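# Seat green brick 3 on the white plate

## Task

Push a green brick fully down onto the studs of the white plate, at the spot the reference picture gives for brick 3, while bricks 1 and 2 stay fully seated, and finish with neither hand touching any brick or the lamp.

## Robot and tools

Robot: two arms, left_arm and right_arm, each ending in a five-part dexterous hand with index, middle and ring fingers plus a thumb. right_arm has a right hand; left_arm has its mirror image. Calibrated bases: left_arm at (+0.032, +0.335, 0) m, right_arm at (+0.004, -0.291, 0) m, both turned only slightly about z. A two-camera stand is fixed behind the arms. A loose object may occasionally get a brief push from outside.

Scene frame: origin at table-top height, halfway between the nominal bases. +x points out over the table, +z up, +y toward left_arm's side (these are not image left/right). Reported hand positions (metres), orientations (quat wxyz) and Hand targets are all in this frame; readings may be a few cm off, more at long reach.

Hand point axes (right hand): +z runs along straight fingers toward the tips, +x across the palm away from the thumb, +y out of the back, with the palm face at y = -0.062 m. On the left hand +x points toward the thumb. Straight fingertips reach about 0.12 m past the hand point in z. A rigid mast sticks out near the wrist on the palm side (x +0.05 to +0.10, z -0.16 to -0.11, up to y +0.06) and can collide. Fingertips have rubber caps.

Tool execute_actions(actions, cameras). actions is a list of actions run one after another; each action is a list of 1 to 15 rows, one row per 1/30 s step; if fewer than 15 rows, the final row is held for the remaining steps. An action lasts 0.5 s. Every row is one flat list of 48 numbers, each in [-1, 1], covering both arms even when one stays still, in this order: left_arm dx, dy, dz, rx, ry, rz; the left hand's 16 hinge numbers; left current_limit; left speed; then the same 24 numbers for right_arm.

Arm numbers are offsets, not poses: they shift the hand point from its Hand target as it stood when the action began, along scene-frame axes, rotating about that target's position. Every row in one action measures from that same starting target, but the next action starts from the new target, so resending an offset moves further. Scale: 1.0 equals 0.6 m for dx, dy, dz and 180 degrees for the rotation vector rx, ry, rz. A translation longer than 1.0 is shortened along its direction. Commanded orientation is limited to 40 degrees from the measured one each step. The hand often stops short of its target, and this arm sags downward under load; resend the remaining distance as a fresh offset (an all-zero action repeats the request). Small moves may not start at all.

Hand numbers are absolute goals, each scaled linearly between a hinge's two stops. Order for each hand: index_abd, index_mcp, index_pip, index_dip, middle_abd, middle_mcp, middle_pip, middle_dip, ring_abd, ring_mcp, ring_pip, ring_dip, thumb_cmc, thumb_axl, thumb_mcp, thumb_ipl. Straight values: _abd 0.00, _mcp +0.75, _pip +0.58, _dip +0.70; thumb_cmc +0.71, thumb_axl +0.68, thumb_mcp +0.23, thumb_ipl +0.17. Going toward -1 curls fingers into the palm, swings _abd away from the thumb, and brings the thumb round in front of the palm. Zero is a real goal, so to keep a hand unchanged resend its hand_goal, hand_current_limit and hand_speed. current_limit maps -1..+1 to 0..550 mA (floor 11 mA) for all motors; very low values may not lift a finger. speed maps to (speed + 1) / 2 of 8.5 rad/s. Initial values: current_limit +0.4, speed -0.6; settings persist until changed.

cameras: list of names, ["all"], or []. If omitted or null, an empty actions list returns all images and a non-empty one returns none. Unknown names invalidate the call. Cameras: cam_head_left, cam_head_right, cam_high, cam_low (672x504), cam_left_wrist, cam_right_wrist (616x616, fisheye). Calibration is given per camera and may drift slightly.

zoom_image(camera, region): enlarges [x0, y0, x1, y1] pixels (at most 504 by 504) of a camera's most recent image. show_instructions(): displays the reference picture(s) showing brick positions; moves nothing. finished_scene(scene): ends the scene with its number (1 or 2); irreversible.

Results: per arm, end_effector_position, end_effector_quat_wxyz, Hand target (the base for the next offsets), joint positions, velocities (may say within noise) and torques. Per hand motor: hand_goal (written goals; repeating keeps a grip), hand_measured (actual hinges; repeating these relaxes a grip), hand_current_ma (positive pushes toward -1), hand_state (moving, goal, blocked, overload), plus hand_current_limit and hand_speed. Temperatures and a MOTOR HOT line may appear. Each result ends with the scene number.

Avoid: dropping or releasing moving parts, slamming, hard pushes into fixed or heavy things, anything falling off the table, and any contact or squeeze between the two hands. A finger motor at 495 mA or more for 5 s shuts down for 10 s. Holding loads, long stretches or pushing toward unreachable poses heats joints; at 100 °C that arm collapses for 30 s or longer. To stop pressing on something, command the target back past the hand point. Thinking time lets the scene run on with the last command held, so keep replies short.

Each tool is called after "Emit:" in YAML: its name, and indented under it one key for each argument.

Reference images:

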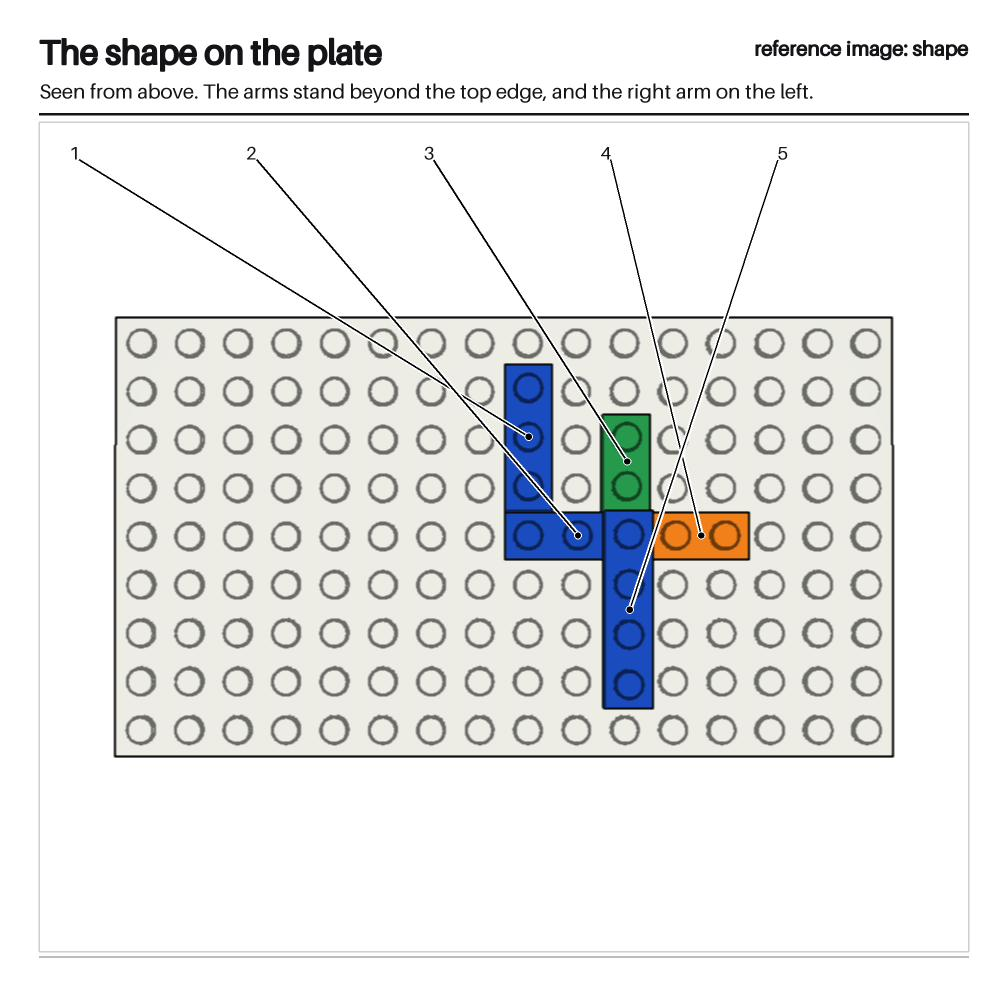

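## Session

Emit:
execute_actions:
  actions: []

Emit:
zoom_image:
  camera: "cam_head_left"
  region: [300, 220, 552, 472]

Emit:
zoom_image:
  camera: "cam_head_right"
  region: [300, 220, 552, 472]

Emit:
zoom_image:
  camera: "cam_high"
  region: [150, 60, 402, 250]

Scene clock: 0.00 s.
left_arm: end_effector_position=(+0.3516, +0.4670, +0.2509) hand_goal=(+0.000, +0.754, +0.576, +0.696, +0.000, +0.754, +0.576, +0.696, +0.000, +0.754, +0.576, +0.696, +0.714, +0.678, +0.226, +0.168) hand_measured=(+0.000, +0.754, +0.576, +0.696, +0.000, +0.754, +0.576, +0.696, +0.000, +0.754, +0.576, +0.696, +0.714, +0.678, +0.226, +0.168) hand_current_ma=(+0, +0, +0, +0, +0, +0, +0, +0, +0, +0, +0, +0, +0, +0, +0, +0) hand_state=(goal, goal, goal, goal, goal, goal, goal, goal, goal, goal, goal, goal, goal, goal, goal, goal) hand_current_limit=0.40 hand_speed=-0.60 end_effector_quat_wxyz=(+0.153, +0.645, +0.498, +0.558) | right_arm: end_effector_position=(+0.6130, -0.3135, +0.3562) hand_goal=(+0.000, +0.754, +0.576, +0.696, +0.000, +0.754, +0.576, +0.696, +0.000, +0.754, +0.576, +0.696, +0.714, +0.678, +0.226, +0.168) hand_measured=(+0.000, +0.754, +0.576, +0.696, +0.000, +0.754, +0.576, +0.696, +0.000, +0.754, +0.576, +0.696, +0.714, +0.678, +0.226, +0.168) hand_current_ma=(+0, +0, +0, +0, +0, +0, +0, +0, +0, +0, +0, +0, +0, +0, +0, +0) hand_state=(goal, goal, goal, goal, goal, goal, goal, goal, goal, goal, goal, goal, goal, goal, goal, goal) hand_current_limit=0.40 hand_speed=-0.60 end_effector_quat_wxyz=(+0.301, +0.031, +0.927, -0.221)
Joint positions: left_arm=[0.582 0.52 0.196 -0.019 0.203 0.718] | right_arm=[-0.082 1.483 1.604 -1.027 0.41 -1.702]
Joint velocities: within noise
Joint torques (N m): no reading
Motor temperatures (°C): left_arm=[34 33 37 33 32 31] | right_arm=[32 31 33 32 33 32]
Heat: left arm: hottest elbow 37 °C; right arm: hottest elbow 33 °C.
Hand target: left_arm +0.3538, +0.4686, +0.2658; +0.153, +0.640, +0.492, +0.569 | right_arm +0.6170, -0.3139, +0.3790; +0.321, +0.035, +0.920, -0.222
camera_calibration:
cam_left_wrist: T_world_to_cam=[[-0.165828, -0.36329, -0.9168, 0.424487], [-0.933939, 0.356357, 0.0277179, 0.1107], [0.316638, 0.860831, -0.398384, -0.285598], [0, 0, 0, 1]] pos_world=[0.26421, 0.360615, 0.272324]
cam_right_wrist: T_world_to_cam=[[0.767874, 0.603348, 0.215268, -0.321097], [-0.137992, -0.172363, 0.97532, -0.358946], [0.625562, -0.778628, -0.0490957, -0.488733], [0, 0, 0, 1]] pos_world=[0.502763, -0.248677, 0.395214]

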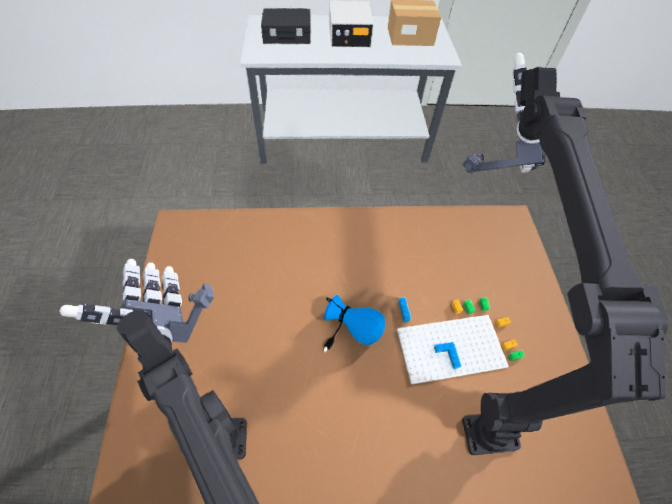

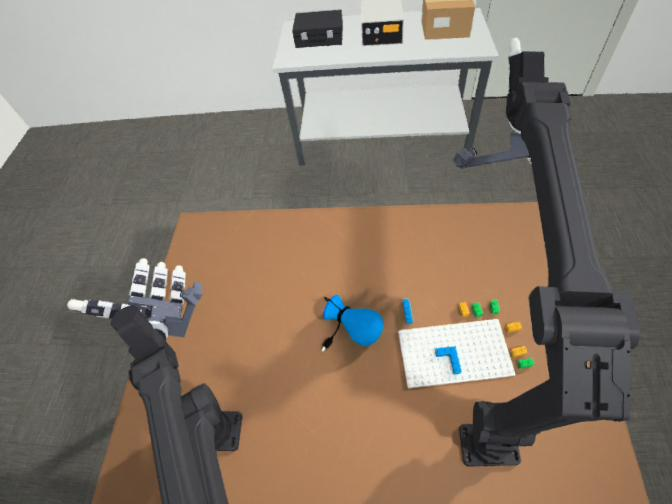

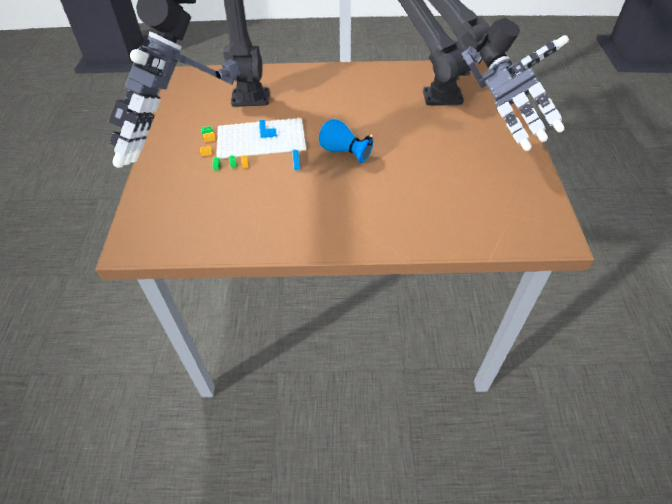

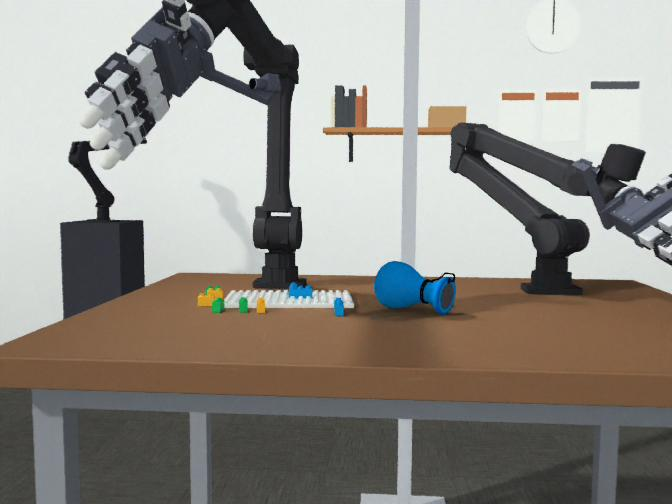

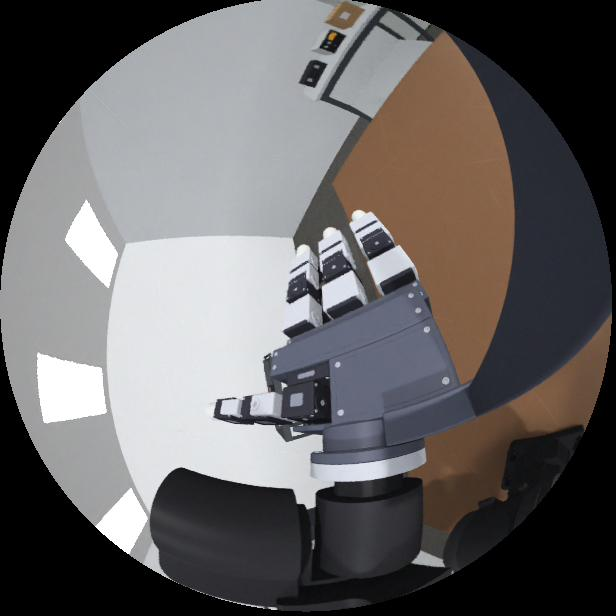

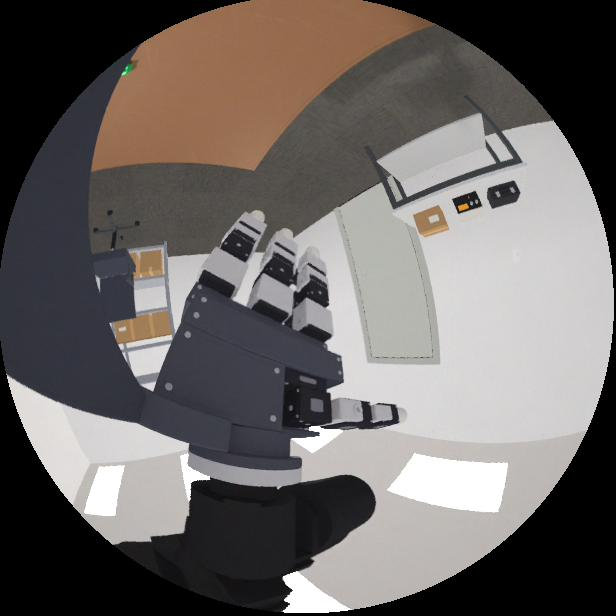

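Scaled by 2.000 from the camera's 672x504 image, which has a finer 960x720 frame.

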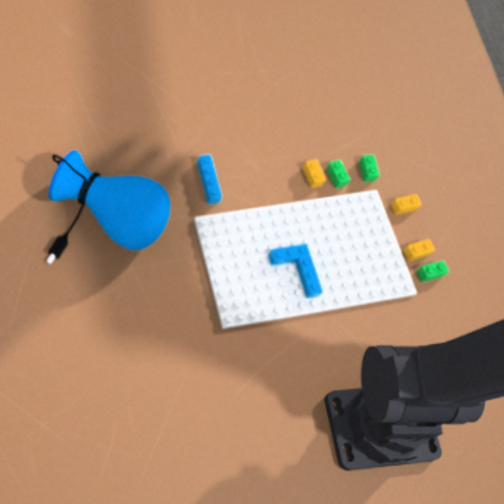

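Scaled by 2.000 from the camera's 672x504 image, which has a finer 960x720 frame.

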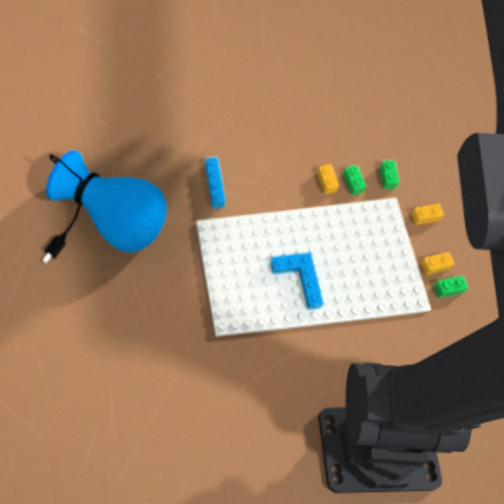

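Scaled by 2.000 from the camera's 672x504 image, which has a finer 960x720 frame.

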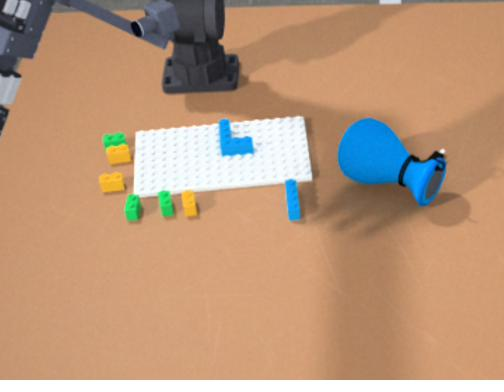

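Emit:
zoom_image:
  camera: "cam_head_left"
  region: [395, 295, 465, 365]

Emit:
zoom_image:
  camera: "cam_head_left"
  region: [460, 295, 530, 365]

Emit:
zoom_image:
  camera: "cam_head_left"
  region: [395, 330, 465, 400]

Emit:
zoom_image:
  camera: "cam_high"
  region: [200, 105, 260, 165]

Emit:
zoom_image:
  camera: "cam_high"
  region: [250, 105, 310, 165]

Emit:
zoom_image:
  camera: "cam_low"
  region: [190, 260, 290, 330]

Emit:
zoom_image:
  camera: "cam_low"
  region: [280, 270, 360, 320]

Scaled by 7.200 from the camera's 672x504 image, which has a finer 960x720 frame.

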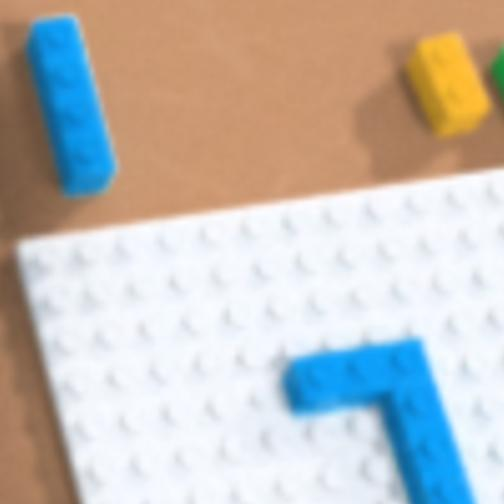

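Scaled by 7.200 from the camera's 672x504 image, which has a finer 960x720 frame.

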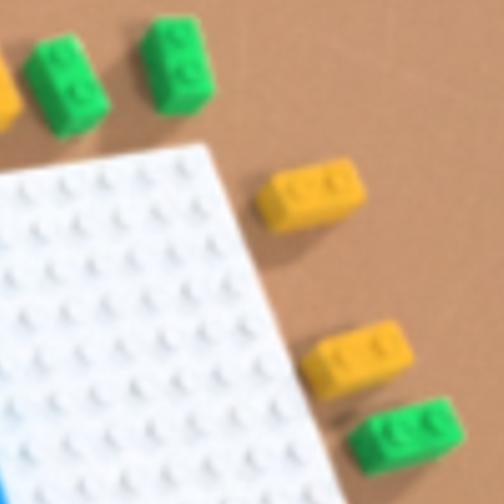

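Scaled by 7.200 from the camera's 672x504 image, which has a finer 960x720 frame.

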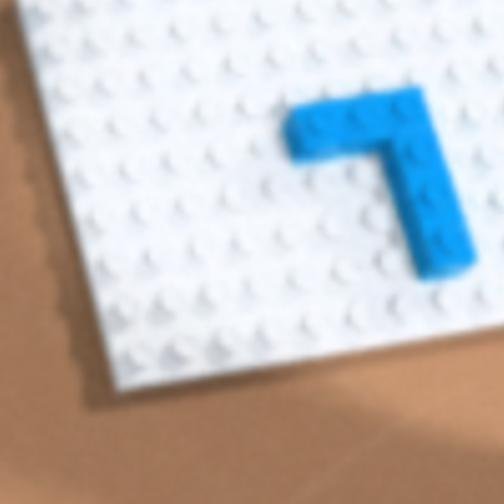

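Scaled by 8.400 from the camera's 672x504 image, which has a finer 960x720 frame.

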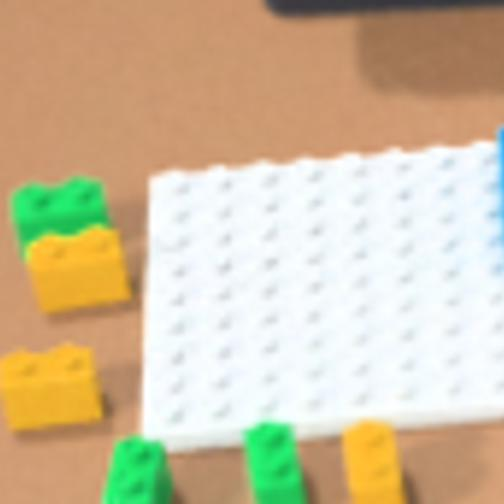

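Scaled by 8.400 from the camera's 672x504 image, which has a finer 960x720 frame.

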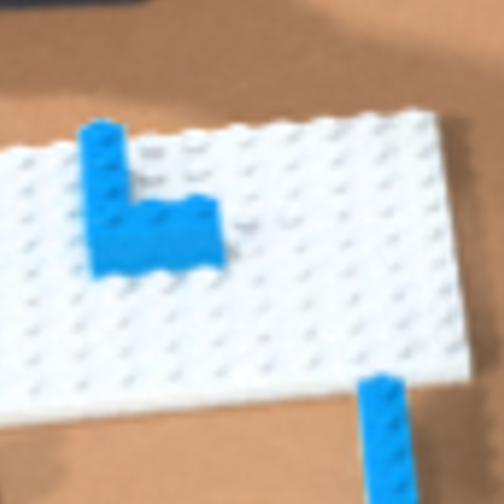

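Scaled by 5.040 from the camera's 672x504 image, which has a finer 960x720 frame.

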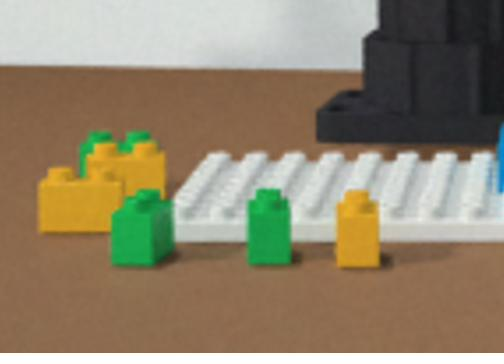

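Scaled by 6.300 from the camera's 672x504 image, which has a finer 960x720 frame.

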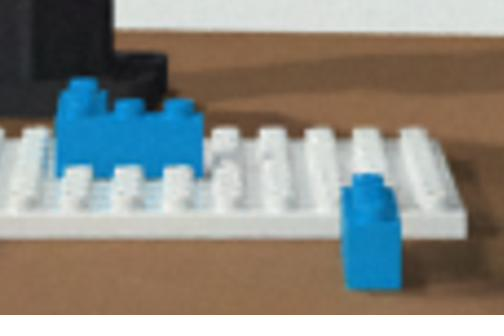

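Emit:
execute_actions:
  actions:
    - [[0,0,0,0,0,0,0,0.75,0.58,0.7,0,0.75,0.58,0.7,0,0.75,0.58,0.7,0.71,0.68,0.23,0.17,0.4,-0.6,-0.0585,-0.0117,-0.02,0.055,0.01,-0.0896,0,0.77,0.65,0.97,0,0.77,0.65,0.97,0,0.98,0.98,0.98,0.71,0.68,0.23,0.17,0.4,-0.7]]
    - [[0,0,0,0,0,0,0,0.75,0.58,0.7,0,0.75,0.58,0.7,0,0.75,0.58,0.7,0.71,0.68,0.23,0.17,0.4,-0.6,-0.0585,-0.0117,-0.03,0.055,0.01,-0.0896,0,0.77,0.65,0.97,0,0.77,0.65,0.97,0,0.98,0.98,0.98,0.71,0.68,0.23,0.17,0.4,-0.7]]
    - [[0,0,0,0,0,0,0,0.75,0.58,0.7,0,0.75,0.58,0.7,0,0.75,0.58,0.7,0.71,0.68,0.23,0.17,0.4,-0.6,-0.0585,-0.0117,-0.03,0.055,0.01,-0.0896,0,0.77,0.65,0.97,0,0.77,0.65,0.97,0,0.98,0.98,0.98,0.71,0.68,0.23,0.17,0.4,-0.7]]
    - [[0,0,0,0,0,0,0,0.75,0.58,0.7,0,0.75,0.58,0.7,0,0.75,0.58,0.7,0.71,0.68,0.23,0.17,0.4,-0.6,-0.0585,-0.0117,-0.03,0.055,0.01,-0.0896,0,0.77,0.65,0.97,0,0.77,0.65,0.97,0,0.98,0.98,0.98,0.71,0.68,0.23,0.17,0.4,-0.7]]
    - [[0,0,0,0,0,0,0,0.75,0.58,0.7,0,0.75,0.58,0.7,0,0.75,0.58,0.7,0.71,0.68,0.23,0.17,0.4,-0.6,-0.0585,-0.0117,-0.03,0.055,0.01,-0.0896,0,0.77,0.65,0.97,0,0.77,0.65,0.97,0,0.98,0.98,0.98,0.71,0.68,0.23,0.17,0.4,-0.7]]

Scene clock: 69.53 s.
left_arm: end_effector_position=(+0.3516, +0.4670, +0.2509) hand_goal=(+0.000, +0.750, +0.580, +0.700, +0.000, +0.750, +0.580, +0.700, +0.000, +0.750, +0.580, +0.700, +0.710, +0.680, +0.230, +0.170) hand_measured=(+0.000, +0.758, +0.580, +0.698, +0.000, +0.758, +0.580, +0.698, +0.000, +0.758, +0.578, +0.698, +0.720, +0.678, +0.226, +0.168) hand_current_ma=(+0, +24, -2, -4, +0, +21, -1, -4, +0, +22, -2, -5, +24, -5, -12, -6) hand_state=(goal, goal, goal, goal, goal, goal, goal, goal, goal, goal, goal, goal, goal, goal, goal, goal) hand_current_limit=0.40 hand_speed=-0.60 end_effector_quat_wxyz=(+0.153, +0.645, +0.498, +0.558) | right_arm: end_effector_position=(+0.4465, -0.3437, +0.2876) hand_goal=(+0.000, +0.770, +0.650, +0.970, +0.000, +0.770, +0.650, +0.970, +0.000, +0.980, +0.980, +0.980, +0.710, +0.680, +0.230, +0.170) hand_measured=(+0.000, +0.766, +0.646, +0.968, +0.000, +0.766, +0.646, +0.968, +0.000, +0.968, +0.974, +0.976, +0.708, +0.678, +0.226, +0.168) hand_current_ma=(+0, -7, -6, -4, +0, -8, -6, -4, +0, -25, -13, -5, -2, -3, -11, -5) hand_state=(goal, goal, goal, goal, goal, goal, goal, goal, goal, goal, goal, goal, goal, goal, goal, goal) hand_current_limit=0.40 hand_speed=-0.70 end_effector_quat_wxyz=(-0.004, +0.699, +0.715, -0.006)
Joint positions: left_arm=[0.582 0.52 0.196 -0.019 0.203 0.718] | right_arm=[-0.114 1.287 1.348 -1.645 0.004 -0.107]
Joint torques (N m): left_arm=[0.32 0.44 11.67 2.35 0.16 -0.04] | right_arm=[-1.73 -8.06 8.09 0.54 0.07 0.06]
Motor temperatures (°C): left_arm=[34 33 44 34 32 31] | right_arm=[32 33 38 32 34 32]
Heat: left arm: hottest elbow 44 °C; right arm: hottest elbow 38 °C.
Hand target: left_arm +0.3538, +0.4686, +0.2658; +0.153, +0.640, +0.492, +0.569 | right_arm +0.4415, -0.3489, +0.2951; +0.001, +0.707, +0.707, +0.000
Off the commanded pose: left_arm 0.015 m, 2 deg | right_arm 0.010 m, 2 deg.

Emit:
execute_actions:
  actions:
    - [[0,0,0,0,0,0,0,0.75,0.58,0.7,0,0.75,0.58,0.7,0,0.75,0.58,0.7,0.71,0.68,0.23,0.17,0.4,-0.6,0,0,-0.04,0,0,0,0,0.77,0.65,0.97,0,0.77,0.65,0.97,0,0.98,0.98,0.98,0.71,0.68,0.23,0.17,0.4,-0.7]]
    - [[0,0,0,0,0,0,0,0.75,0.58,0.7,0,0.75,0.58,0.7,0,0.75,0.58,0.7,0.71,0.68,0.23,0.17,0.4,-0.6,0,0,-0.06,0,0,0,0,0.77,0.65,0.97,0,0.77,0.65,0.97,0,0.98,0.98,0.98,0.71,0.68,0.23,0.17,0.4,-0.7]]
  cameras: ["cam_low","cam_high","cam_right_wrist","cam_head_left"]

Emit:
zoom_image:
  camera: "cam_right_wrist"
  region: [230, 180, 330, 280]

Emit:
zoom_image:
  camera: "cam_low"
  region: [190, 250, 260, 320]

Emit:
zoom_image:
  camera: "cam_high"
  region: [195, 125, 255, 185]

Scene clock: 76.37 s.
left_arm: end_effector_position=(+0.3516, +0.4670, +0.2509) hand_goal=(+0.000, +0.750, +0.580, +0.700, +0.000, +0.750, +0.580, +0.700, +0.000, +0.750, +0.580, +0.700, +0.710, +0.680, +0.230, +0.170) hand_measured=(+0.000, +0.758, +0.580, +0.698, +0.000, +0.758, +0.580, +0.698, +0.000, +0.758, +0.578, +0.698, +0.720, +0.678, +0.226, +0.168) hand_current_ma=(+0, +24, -2, -4, +0, +21, -1, -4, +0, +22, -2, -5, +24, -5, -12, -6) hand_state=(goal, goal, goal, goal, goal, goal, goal, goal, goal, goal, goal, goal, goal, goal, goal, goal) hand_current_limit=0.40 hand_speed=-0.60 end_effector_quat_wxyz=(+0.153, +0.645, +0.498, +0.558) | right_arm: end_effector_position=(+0.4402, -0.3433, +0.2306) hand_goal=(+0.000, +0.770, +0.650, +0.970, +0.000, +0.770, +0.650, +0.970, +0.000, +0.980, +0.980, +0.980, +0.710, +0.680, +0.230, +0.170) hand_measured=(+0.000, +0.766, +0.646, +0.968, +0.000, +0.766, +0.646, +0.968, +0.000, +0.970, +0.974, +0.976, +0.708, +0.678, +0.226, +0.168) hand_current_ma=(+0, -6, -6, -4, +0, -7, -6, -4, +0, -23, -12, -5, -2, -3, -11, -5) hand_state=(goal, goal, goal, goal, goal, goal, goal, goal, goal, goal, goal, goal, goal, goal, goal, goal) hand_current_limit=0.40 hand_speed=-0.70 end_effector_quat_wxyz=(-0.006, +0.700, +0.714, -0.007)
Joint positions: left_arm=[0.582 0.52 0.196 -0.019 0.203 0.718] | right_arm=[-0.114 1.276 1.189 -1.503 0.004 -0.106]
Joint torques (N m): left_arm=[0.26 0.44 11.69 2.36 0.16 -0.04] | right_arm=[-1.61 -6.71 8.16 1.06 0.08 0.05]
Heat: left arm: hottest elbow 45 °C; right arm: hottest elbow 38 °C.
Hand target: left_arm +0.3538, +0.4686, +0.2658; +0.153, +0.640, +0.492, +0.569 | right_arm +0.4415, -0.3489, +0.2350; +0.000, +0.708, +0.707, +0.000
Off the commanded pose: left_arm 0.015 m, 2 deg | right_arm 0.007 m, 2 deg.
camera_calibration:
cam_right_wrist: T_world_to_cam=[[0.620417, -0.784156, -0.0134662, -0.50206], [-0.541291, -0.440563, 0.716176, -0.120174], [-0.567527, -0.437039, -0.69779, 0.382128], [0, 0, 0, 1]] pos_world=[0.463305, -0.279633, 0.34595]
Images, in order (width x height): cam_head_left 672x504, cam_high 672x504, cam_low 672x504, cam_right_wrist 616x616.

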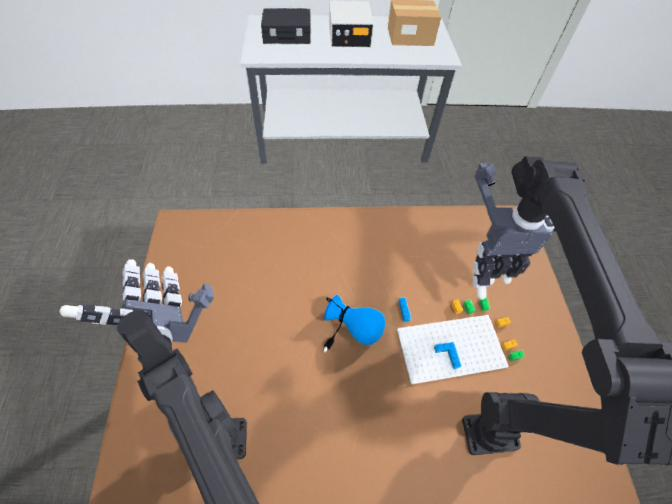

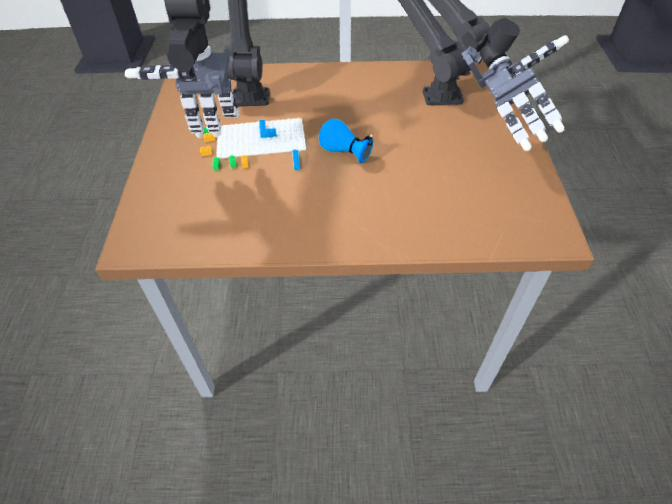

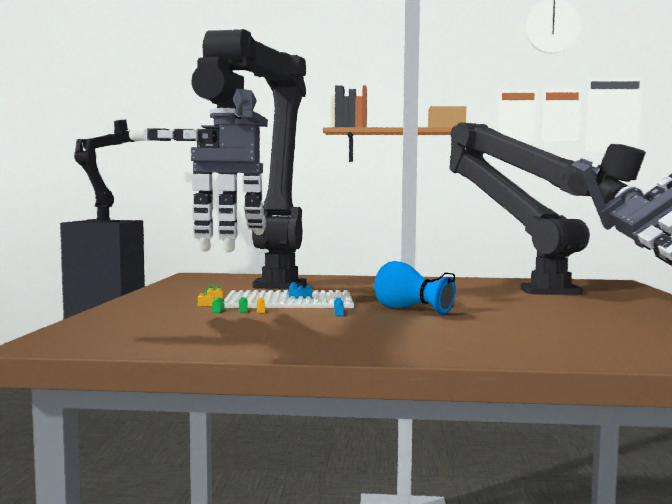

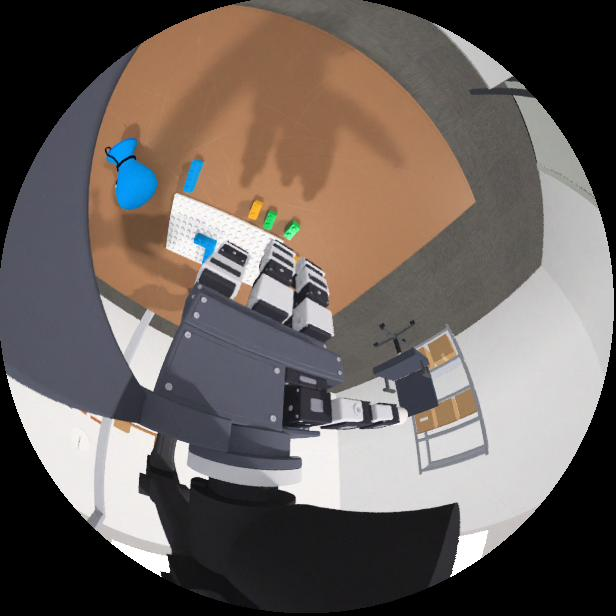

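Scaled by 5.040 from the camera's 616x616 image, which has a finer 880x880 frame.

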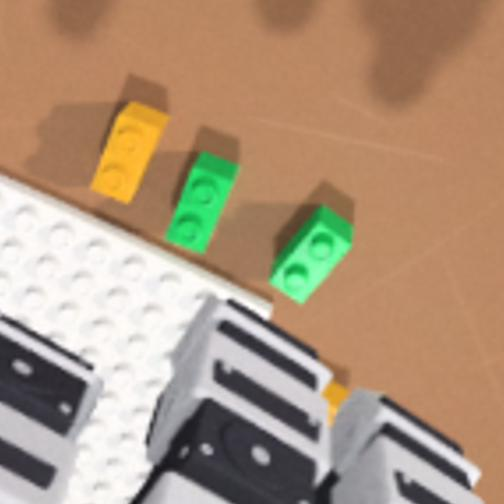

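Scaled by 7.200 from the camera's 672x504 image, which has a finer 960x720 frame.

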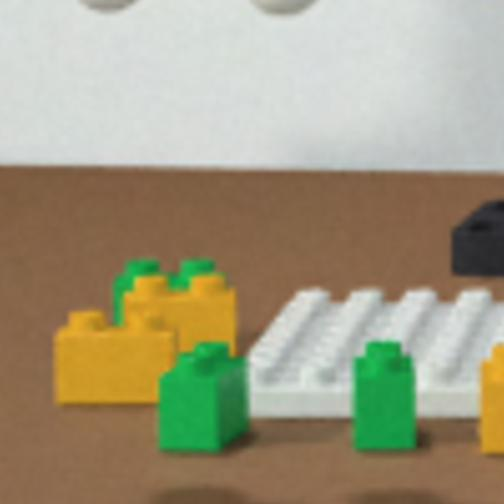

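Scaled by 8.400 from the camera's 672x504 image, which has a finer 960x720 frame.

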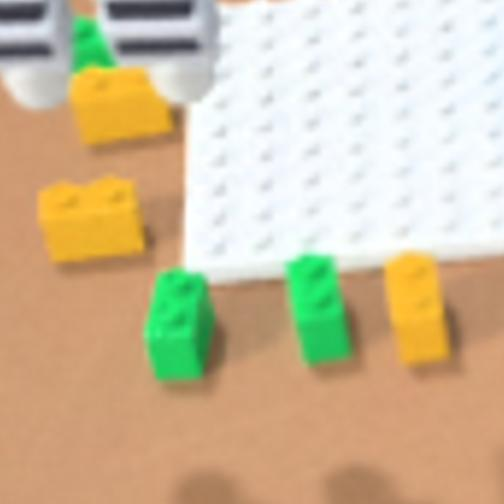

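Emit:
execute_actions:
  actions:
    - [[0,0,0,0,0,0,0,0.75,0.58,0.7,0,0.75,0.58,0.7,0,0.75,0.58,0.7,0.71,0.68,0.23,0.17,0.4,-0.6,-0.008,-0.003,-0.05,0,0,0,0,0.77,0.65,0.97,0,0.77,0.65,0.97,0,0.98,0.98,0.98,0.71,0.68,0.23,0.17,0.4,-0.8]]
    - [[0,0,0,0,0,0,0,0.75,0.58,0.7,0,0.75,0.58,0.7,0,0.75,0.58,0.7,0.71,0.68,0.23,0.17,0.4,-0.6,-0.006,0,-0.05,0,0,0,0,0.77,0.65,0.97,0,0.77,0.65,0.97,0,0.98,0.98,0.98,0.71,0.68,0.23,0.17,0.4,-0.8]]
    - [[0,0,0,0,0,0,0,0.75,0.58,0.7,0,0.75,0.58,0.7,0,0.75,0.58,0.7,0.71,0.68,0.23,0.17,0.4,-0.6,0,0,-0.02,0,0,0,0,0.77,0.65,0.97,0,0.77,0.65,0.97,0,0.98,0.98,0.98,0.71,0.68,0.23,0.17,0.4,-0.8]]
  cameras: ["cam_low","cam_high","cam_right_wrist"]

Emit:
zoom_image:
  camera: "cam_right_wrist"
  region: [250, 200, 330, 280]

Emit:
zoom_image:
  camera: "cam_low"
  region: [190, 250, 260, 320]

Emit:
zoom_image:
  camera: "cam_high"
  region: [195, 125, 255, 185]

Scene clock: 101.40 s.
left_arm: end_effector_position=(+0.3516, +0.4670, +0.2509) hand_goal=(+0.000, +0.750, +0.580, +0.700, +0.000, +0.750, +0.580, +0.700, +0.000, +0.750, +0.580, +0.700, +0.710, +0.680, +0.230, +0.170) hand_measured=(+0.000, +0.758, +0.580, +0.698, +0.000, +0.758, +0.580, +0.698, +0.000, +0.758, +0.578, +0.698, +0.720, +0.678, +0.226, +0.168) hand_current_ma=(+0, +24, -2, -4, +0, +21, -1, -4, +0, +22, -2, -5, +24, -5, -12, -6) hand_state=(goal, goal, goal, goal, goal, goal, goal, goal, goal, goal, goal, goal, goal, goal, goal, goal) hand_current_limit=0.40 hand_speed=-0.60 end_effector_quat_wxyz=(+0.153, +0.645, +0.498, +0.558) | right_arm: end_effector_position=(+0.4312, -0.3449, +0.1652) hand_goal=(+0.000, +0.770, +0.650, +0.970, +0.000, +0.770, +0.650, +0.970, +0.000, +0.980, +0.980, +0.980, +0.710, +0.680, +0.230, +0.170) hand_measured=(+0.000, +0.766, +0.646, +0.968, +0.000, +0.766, +0.646, +0.968, +0.000, +0.970, +0.974, +0.976, +0.708, +0.678, +0.226, +0.168) hand_current_ma=(+0, -6, -6, -4, +0, -7, -6, -4, +0, -22, -12, -5, -2, -3, -11, -5) hand_state=(goal, goal, goal, goal, goal, goal, goal, goal, goal, goal, goal, goal, goal, goal, goal, goal) hand_current_limit=0.40 hand_speed=-0.80 end_effector_quat_wxyz=(+0.000, +0.702, +0.712, -0.002)
Joint positions: left_arm=[0.582 0.52 0.196 -0.019 0.203 0.718] | right_arm=[-0.12 1.273 1.009 -1.31 0.004 -0.106]
Joint torques (N m): left_arm=[0.26 0.44 11.66 2.36 0.16 -0.04] | right_arm=[-1.73 -5.3 7.68 1.11 0.08 0.01]
Heat: left arm: hottest elbow 46 °C; right arm: hottest elbow 38 °C.
Hand target: left_arm +0.3538, +0.4686, +0.2658; +0.153, +0.640, +0.492, +0.569 | right_arm +0.4332, -0.3508, +0.1630; +0.000, +0.708, +0.707, +0.000
Off the commanded pose: left_arm 0.015 m, 2 deg | right_arm 0.007 m, 1 deg.
camera_calibration:
cam_right_wrist: T_world_to_cam=[[0.616003, -0.787739, -0.00266538, -0.49968], [-0.555288, -0.436624, 0.707824, -0.0702104], [-0.558744, -0.434542, -0.706384, 0.329202], [0, 0, 0, 1]] pos_world=[0.452757, -0.281221, 0.280908]
Images, in order (width x height): cam_high 672x504, cam_low 672x504, cam_right_wrist 616x616.

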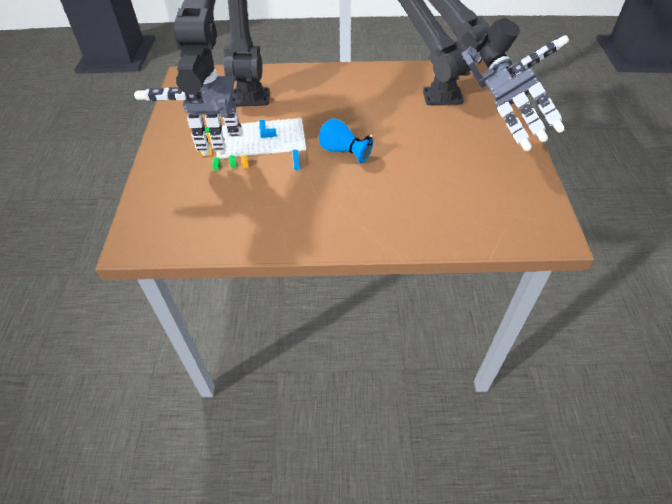

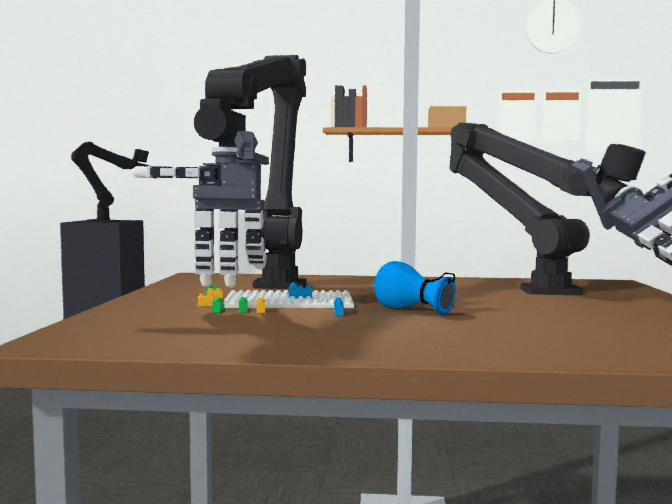

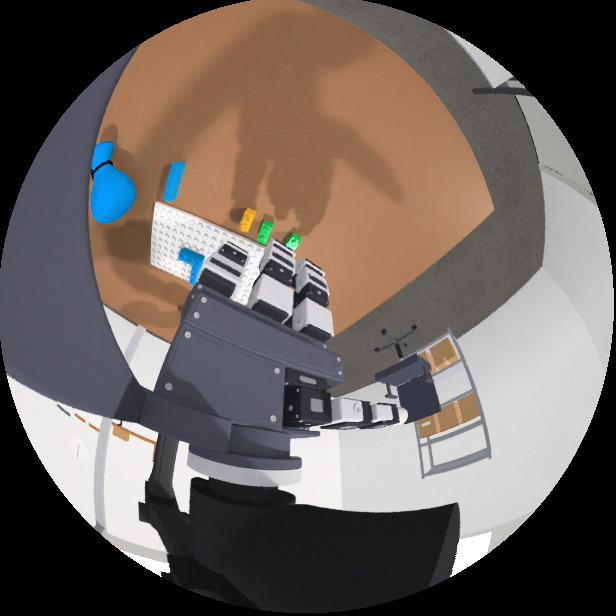

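Scaled by 6.300 from the camera's 616x616 image, which has a finer 880x880 frame.

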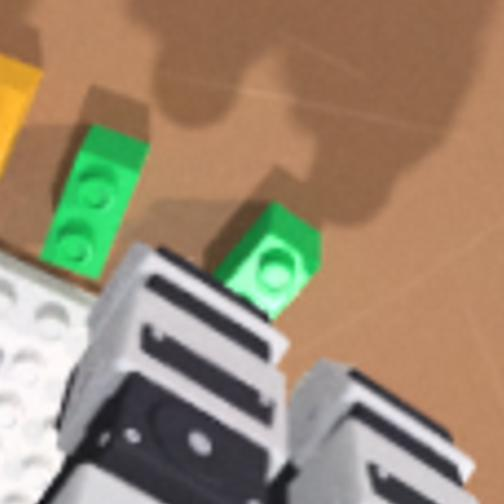

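Scaled by 7.200 from the camera's 672x504 image, which has a finer 960x720 frame.

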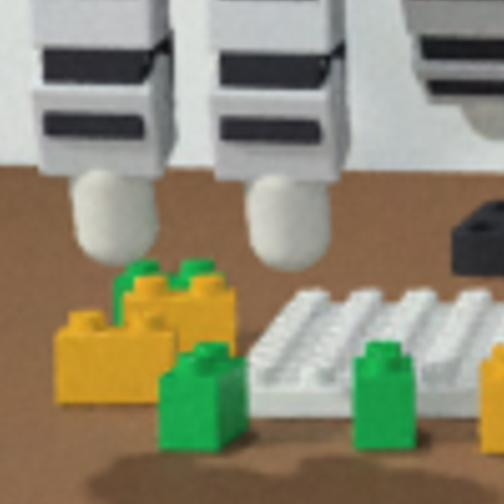

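Scaled by 8.400 from the camera's 672x504 image, which has a finer 960x720 frame.

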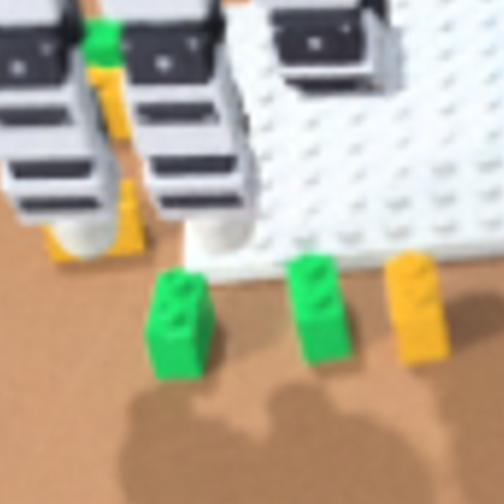

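Emit:
execute_actions:
  actions:
    - [[0,0,0,0,0,0,0,0.75,0.58,0.7,0,0.75,0.58,0.7,0,0.75,0.58,0.7,0.71,0.68,0.23,0.17,0.4,-0.6,0.01,0,-0.015,0,0,0,-0.018,0.77,0.65,0.97,-0.018,0.77,0.65,0.97,0,0.98,0.98,0.98,0.71,0.68,0.23,0.17,0.4,-0.8]]
    - [[0,0,0,0,0,0,0,0.75,0.58,0.7,0,0.75,0.58,0.7,0,0.75,0.58,0.7,0.71,0.68,0.23,0.17,0.4,-0.6,0,0,-0.018,0,0,0,-0.018,0.77,0.65,0.97,-0.018,0.77,0.65,0.97,0,0.98,0.98,0.98,0.71,0.68,0.23,0.17,0.4,-0.8]]
  cameras: ["cam_low","cam_high","cam_right_wrist","cam_head_left"]

Emit:
zoom_image:
  camera: "cam_head_left"
  region: [455, 270, 515, 330]

Emit:
zoom_image:
  camera: "cam_low"
  region: [190, 260, 250, 320]

Emit:
zoom_image:
  camera: "cam_high"
  region: [195, 135, 245, 185]

Scene clock: 116.43 s.
left_arm: end_effector_position=(+0.3516, +0.4670, +0.2509) hand_goal=(+0.000, +0.750, +0.580, +0.700, +0.000, +0.750, +0.580, +0.700, +0.000, +0.750, +0.580, +0.700, +0.710, +0.680, +0.230, +0.170) hand_measured=(+0.000, +0.758, +0.580, +0.698, +0.000, +0.758, +0.580, +0.698, +0.000, +0.758, +0.578, +0.698, +0.720, +0.678, +0.226, +0.168) hand_current_ma=(+0, +24, -2, -4, +0, +21, -1, -4, +0, +22, -2, -5, +24, -5, -12, -6) hand_state=(goal, goal, goal, goal, goal, goal, goal, goal, goal, goal, goal, goal, goal, goal, goal, goal) hand_current_limit=0.40 hand_speed=-0.60 end_effector_quat_wxyz=(+0.153, +0.645, +0.498, +0.558) | right_arm: end_effector_position=(+0.4369, -0.3455, +0.1464) hand_goal=(-0.018, +0.770, +0.650, +0.970, -0.018, +0.770, +0.650, +0.970, +0.000, +0.980, +0.980, +0.980, +0.710, +0.680, +0.230, +0.170) hand_measured=(-0.016, +0.766, +0.646, +0.968, -0.016, +0.766, +0.646, +0.968, +0.000, +0.970, +0.974, +0.976, +0.708, +0.678, +0.226, +0.168) hand_current_ma=(+3, -6, -6, -4, +4, -7, -6, -4, +0, -22, -12, -5, -2, -3, -11, -5) hand_state=(goal, goal, goal, goal, goal, goal, goal, goal, goal, goal, goal, goal, goal, goal, goal, goal) hand_current_limit=0.40 hand_speed=-0.80 end_effector_quat_wxyz=(+0.001, +0.702, +0.712, -0.002)
Joint positions: left_arm=[0.582 0.52 0.196 -0.019 0.203 0.718] | right_arm=[-0.12 1.303 0.984 -1.252 0.004 -0.106]
Joint torques (N m): left_arm=[0.38 0.38 11.67 2.36 0.16 -0.04] | right_arm=[-1.55 -5.13 7.71 1.07 0.09 0]
Heat: left arm: hottest elbow 46 °C; right arm: hottest elbow 37 °C.
Hand target: left_arm +0.3538, +0.4686, +0.2658; +0.153, +0.640, +0.492, +0.569 | right_arm +0.4390, -0.3508, +0.1431; +0.000, +0.708, +0.707, +0.000
Off the commanded pose: left_arm 0.015 m, 2 deg | right_arm 0.007 m, 1 deg.
camera_calibration:
cam_right_wrist: T_world_to_cam=[[0.616017, -0.787732, -0.00142181, -0.503847], [-0.556601, -0.436546, 0.70684, -0.0531079], [-0.557421, -0.434634, -0.707372, 0.318334], [0, 0, 0, 1]] pos_world=[0.458265, -0.281722, 0.262003]
Images, in order (width x height): cam_head_left 672x504, cam_high 672x504, cam_low 672x504, cam_right_wrist 616x616.

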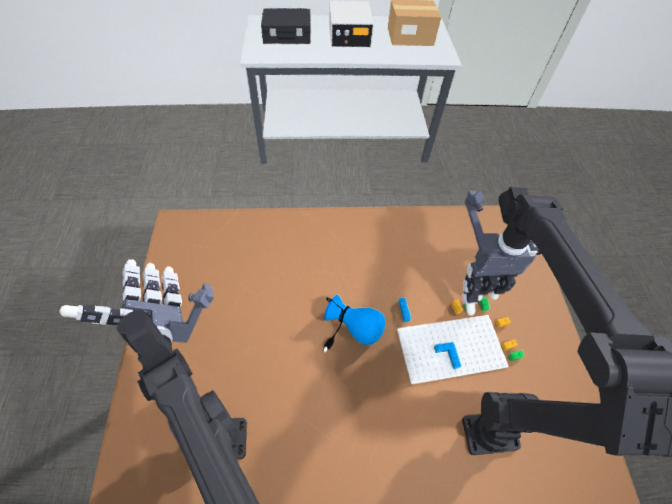

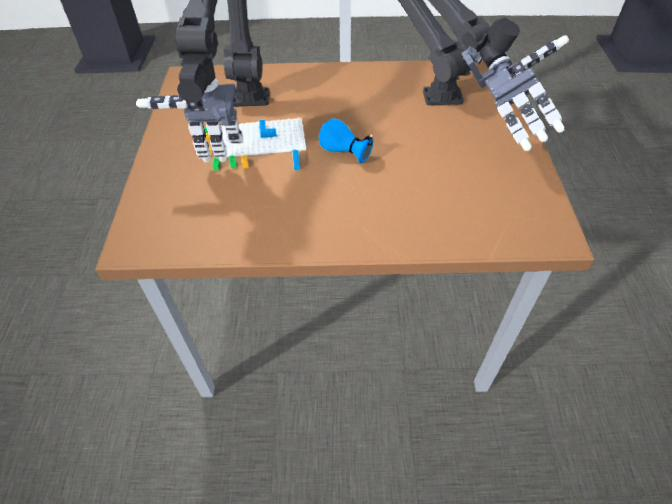

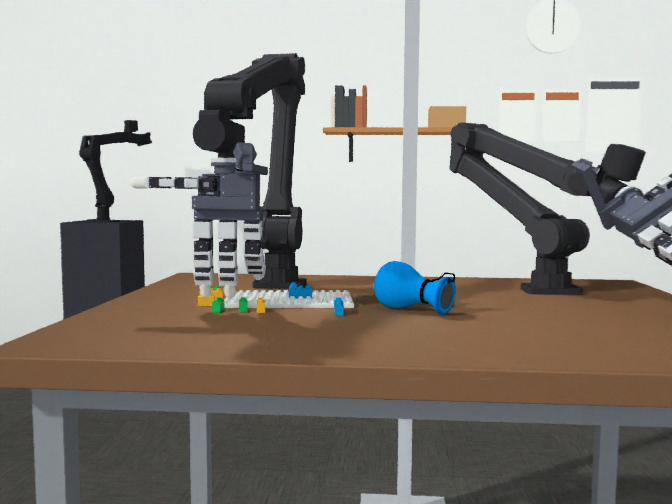

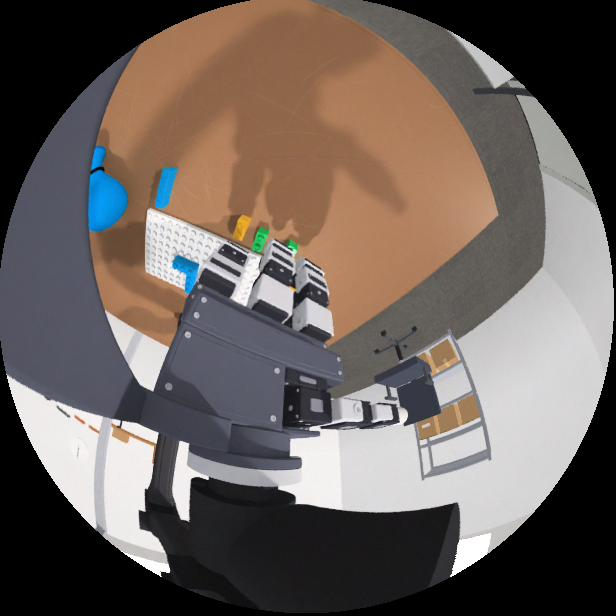

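Scaled by 8.400 from the camera's 672x504 image, which has a finer 960x720 frame.

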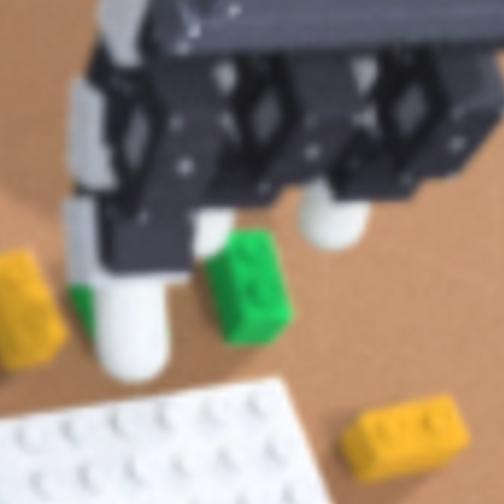

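Scaled by 8.400 from the camera's 672x504 image, which has a finer 960x720 frame.

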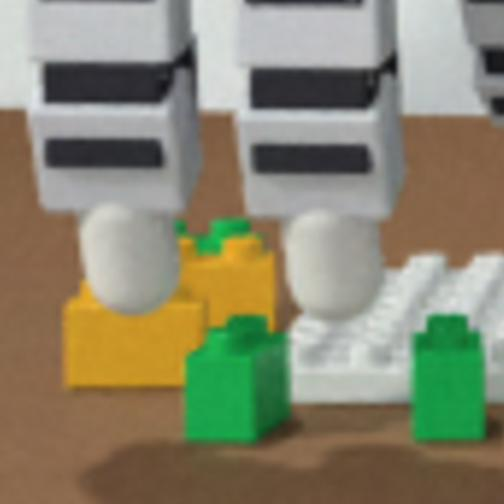

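Scaled by 10.080 from the camera's 672x504 image, which has a finer 960x720 frame.

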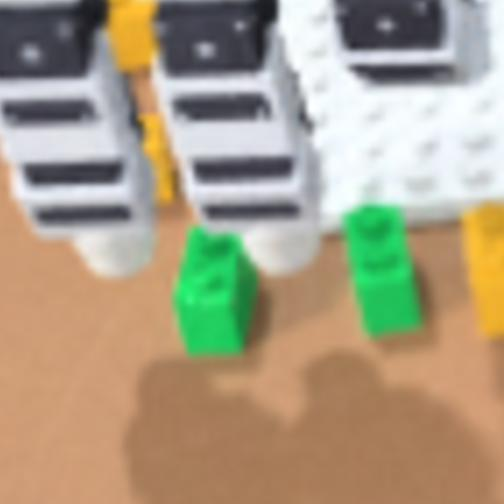

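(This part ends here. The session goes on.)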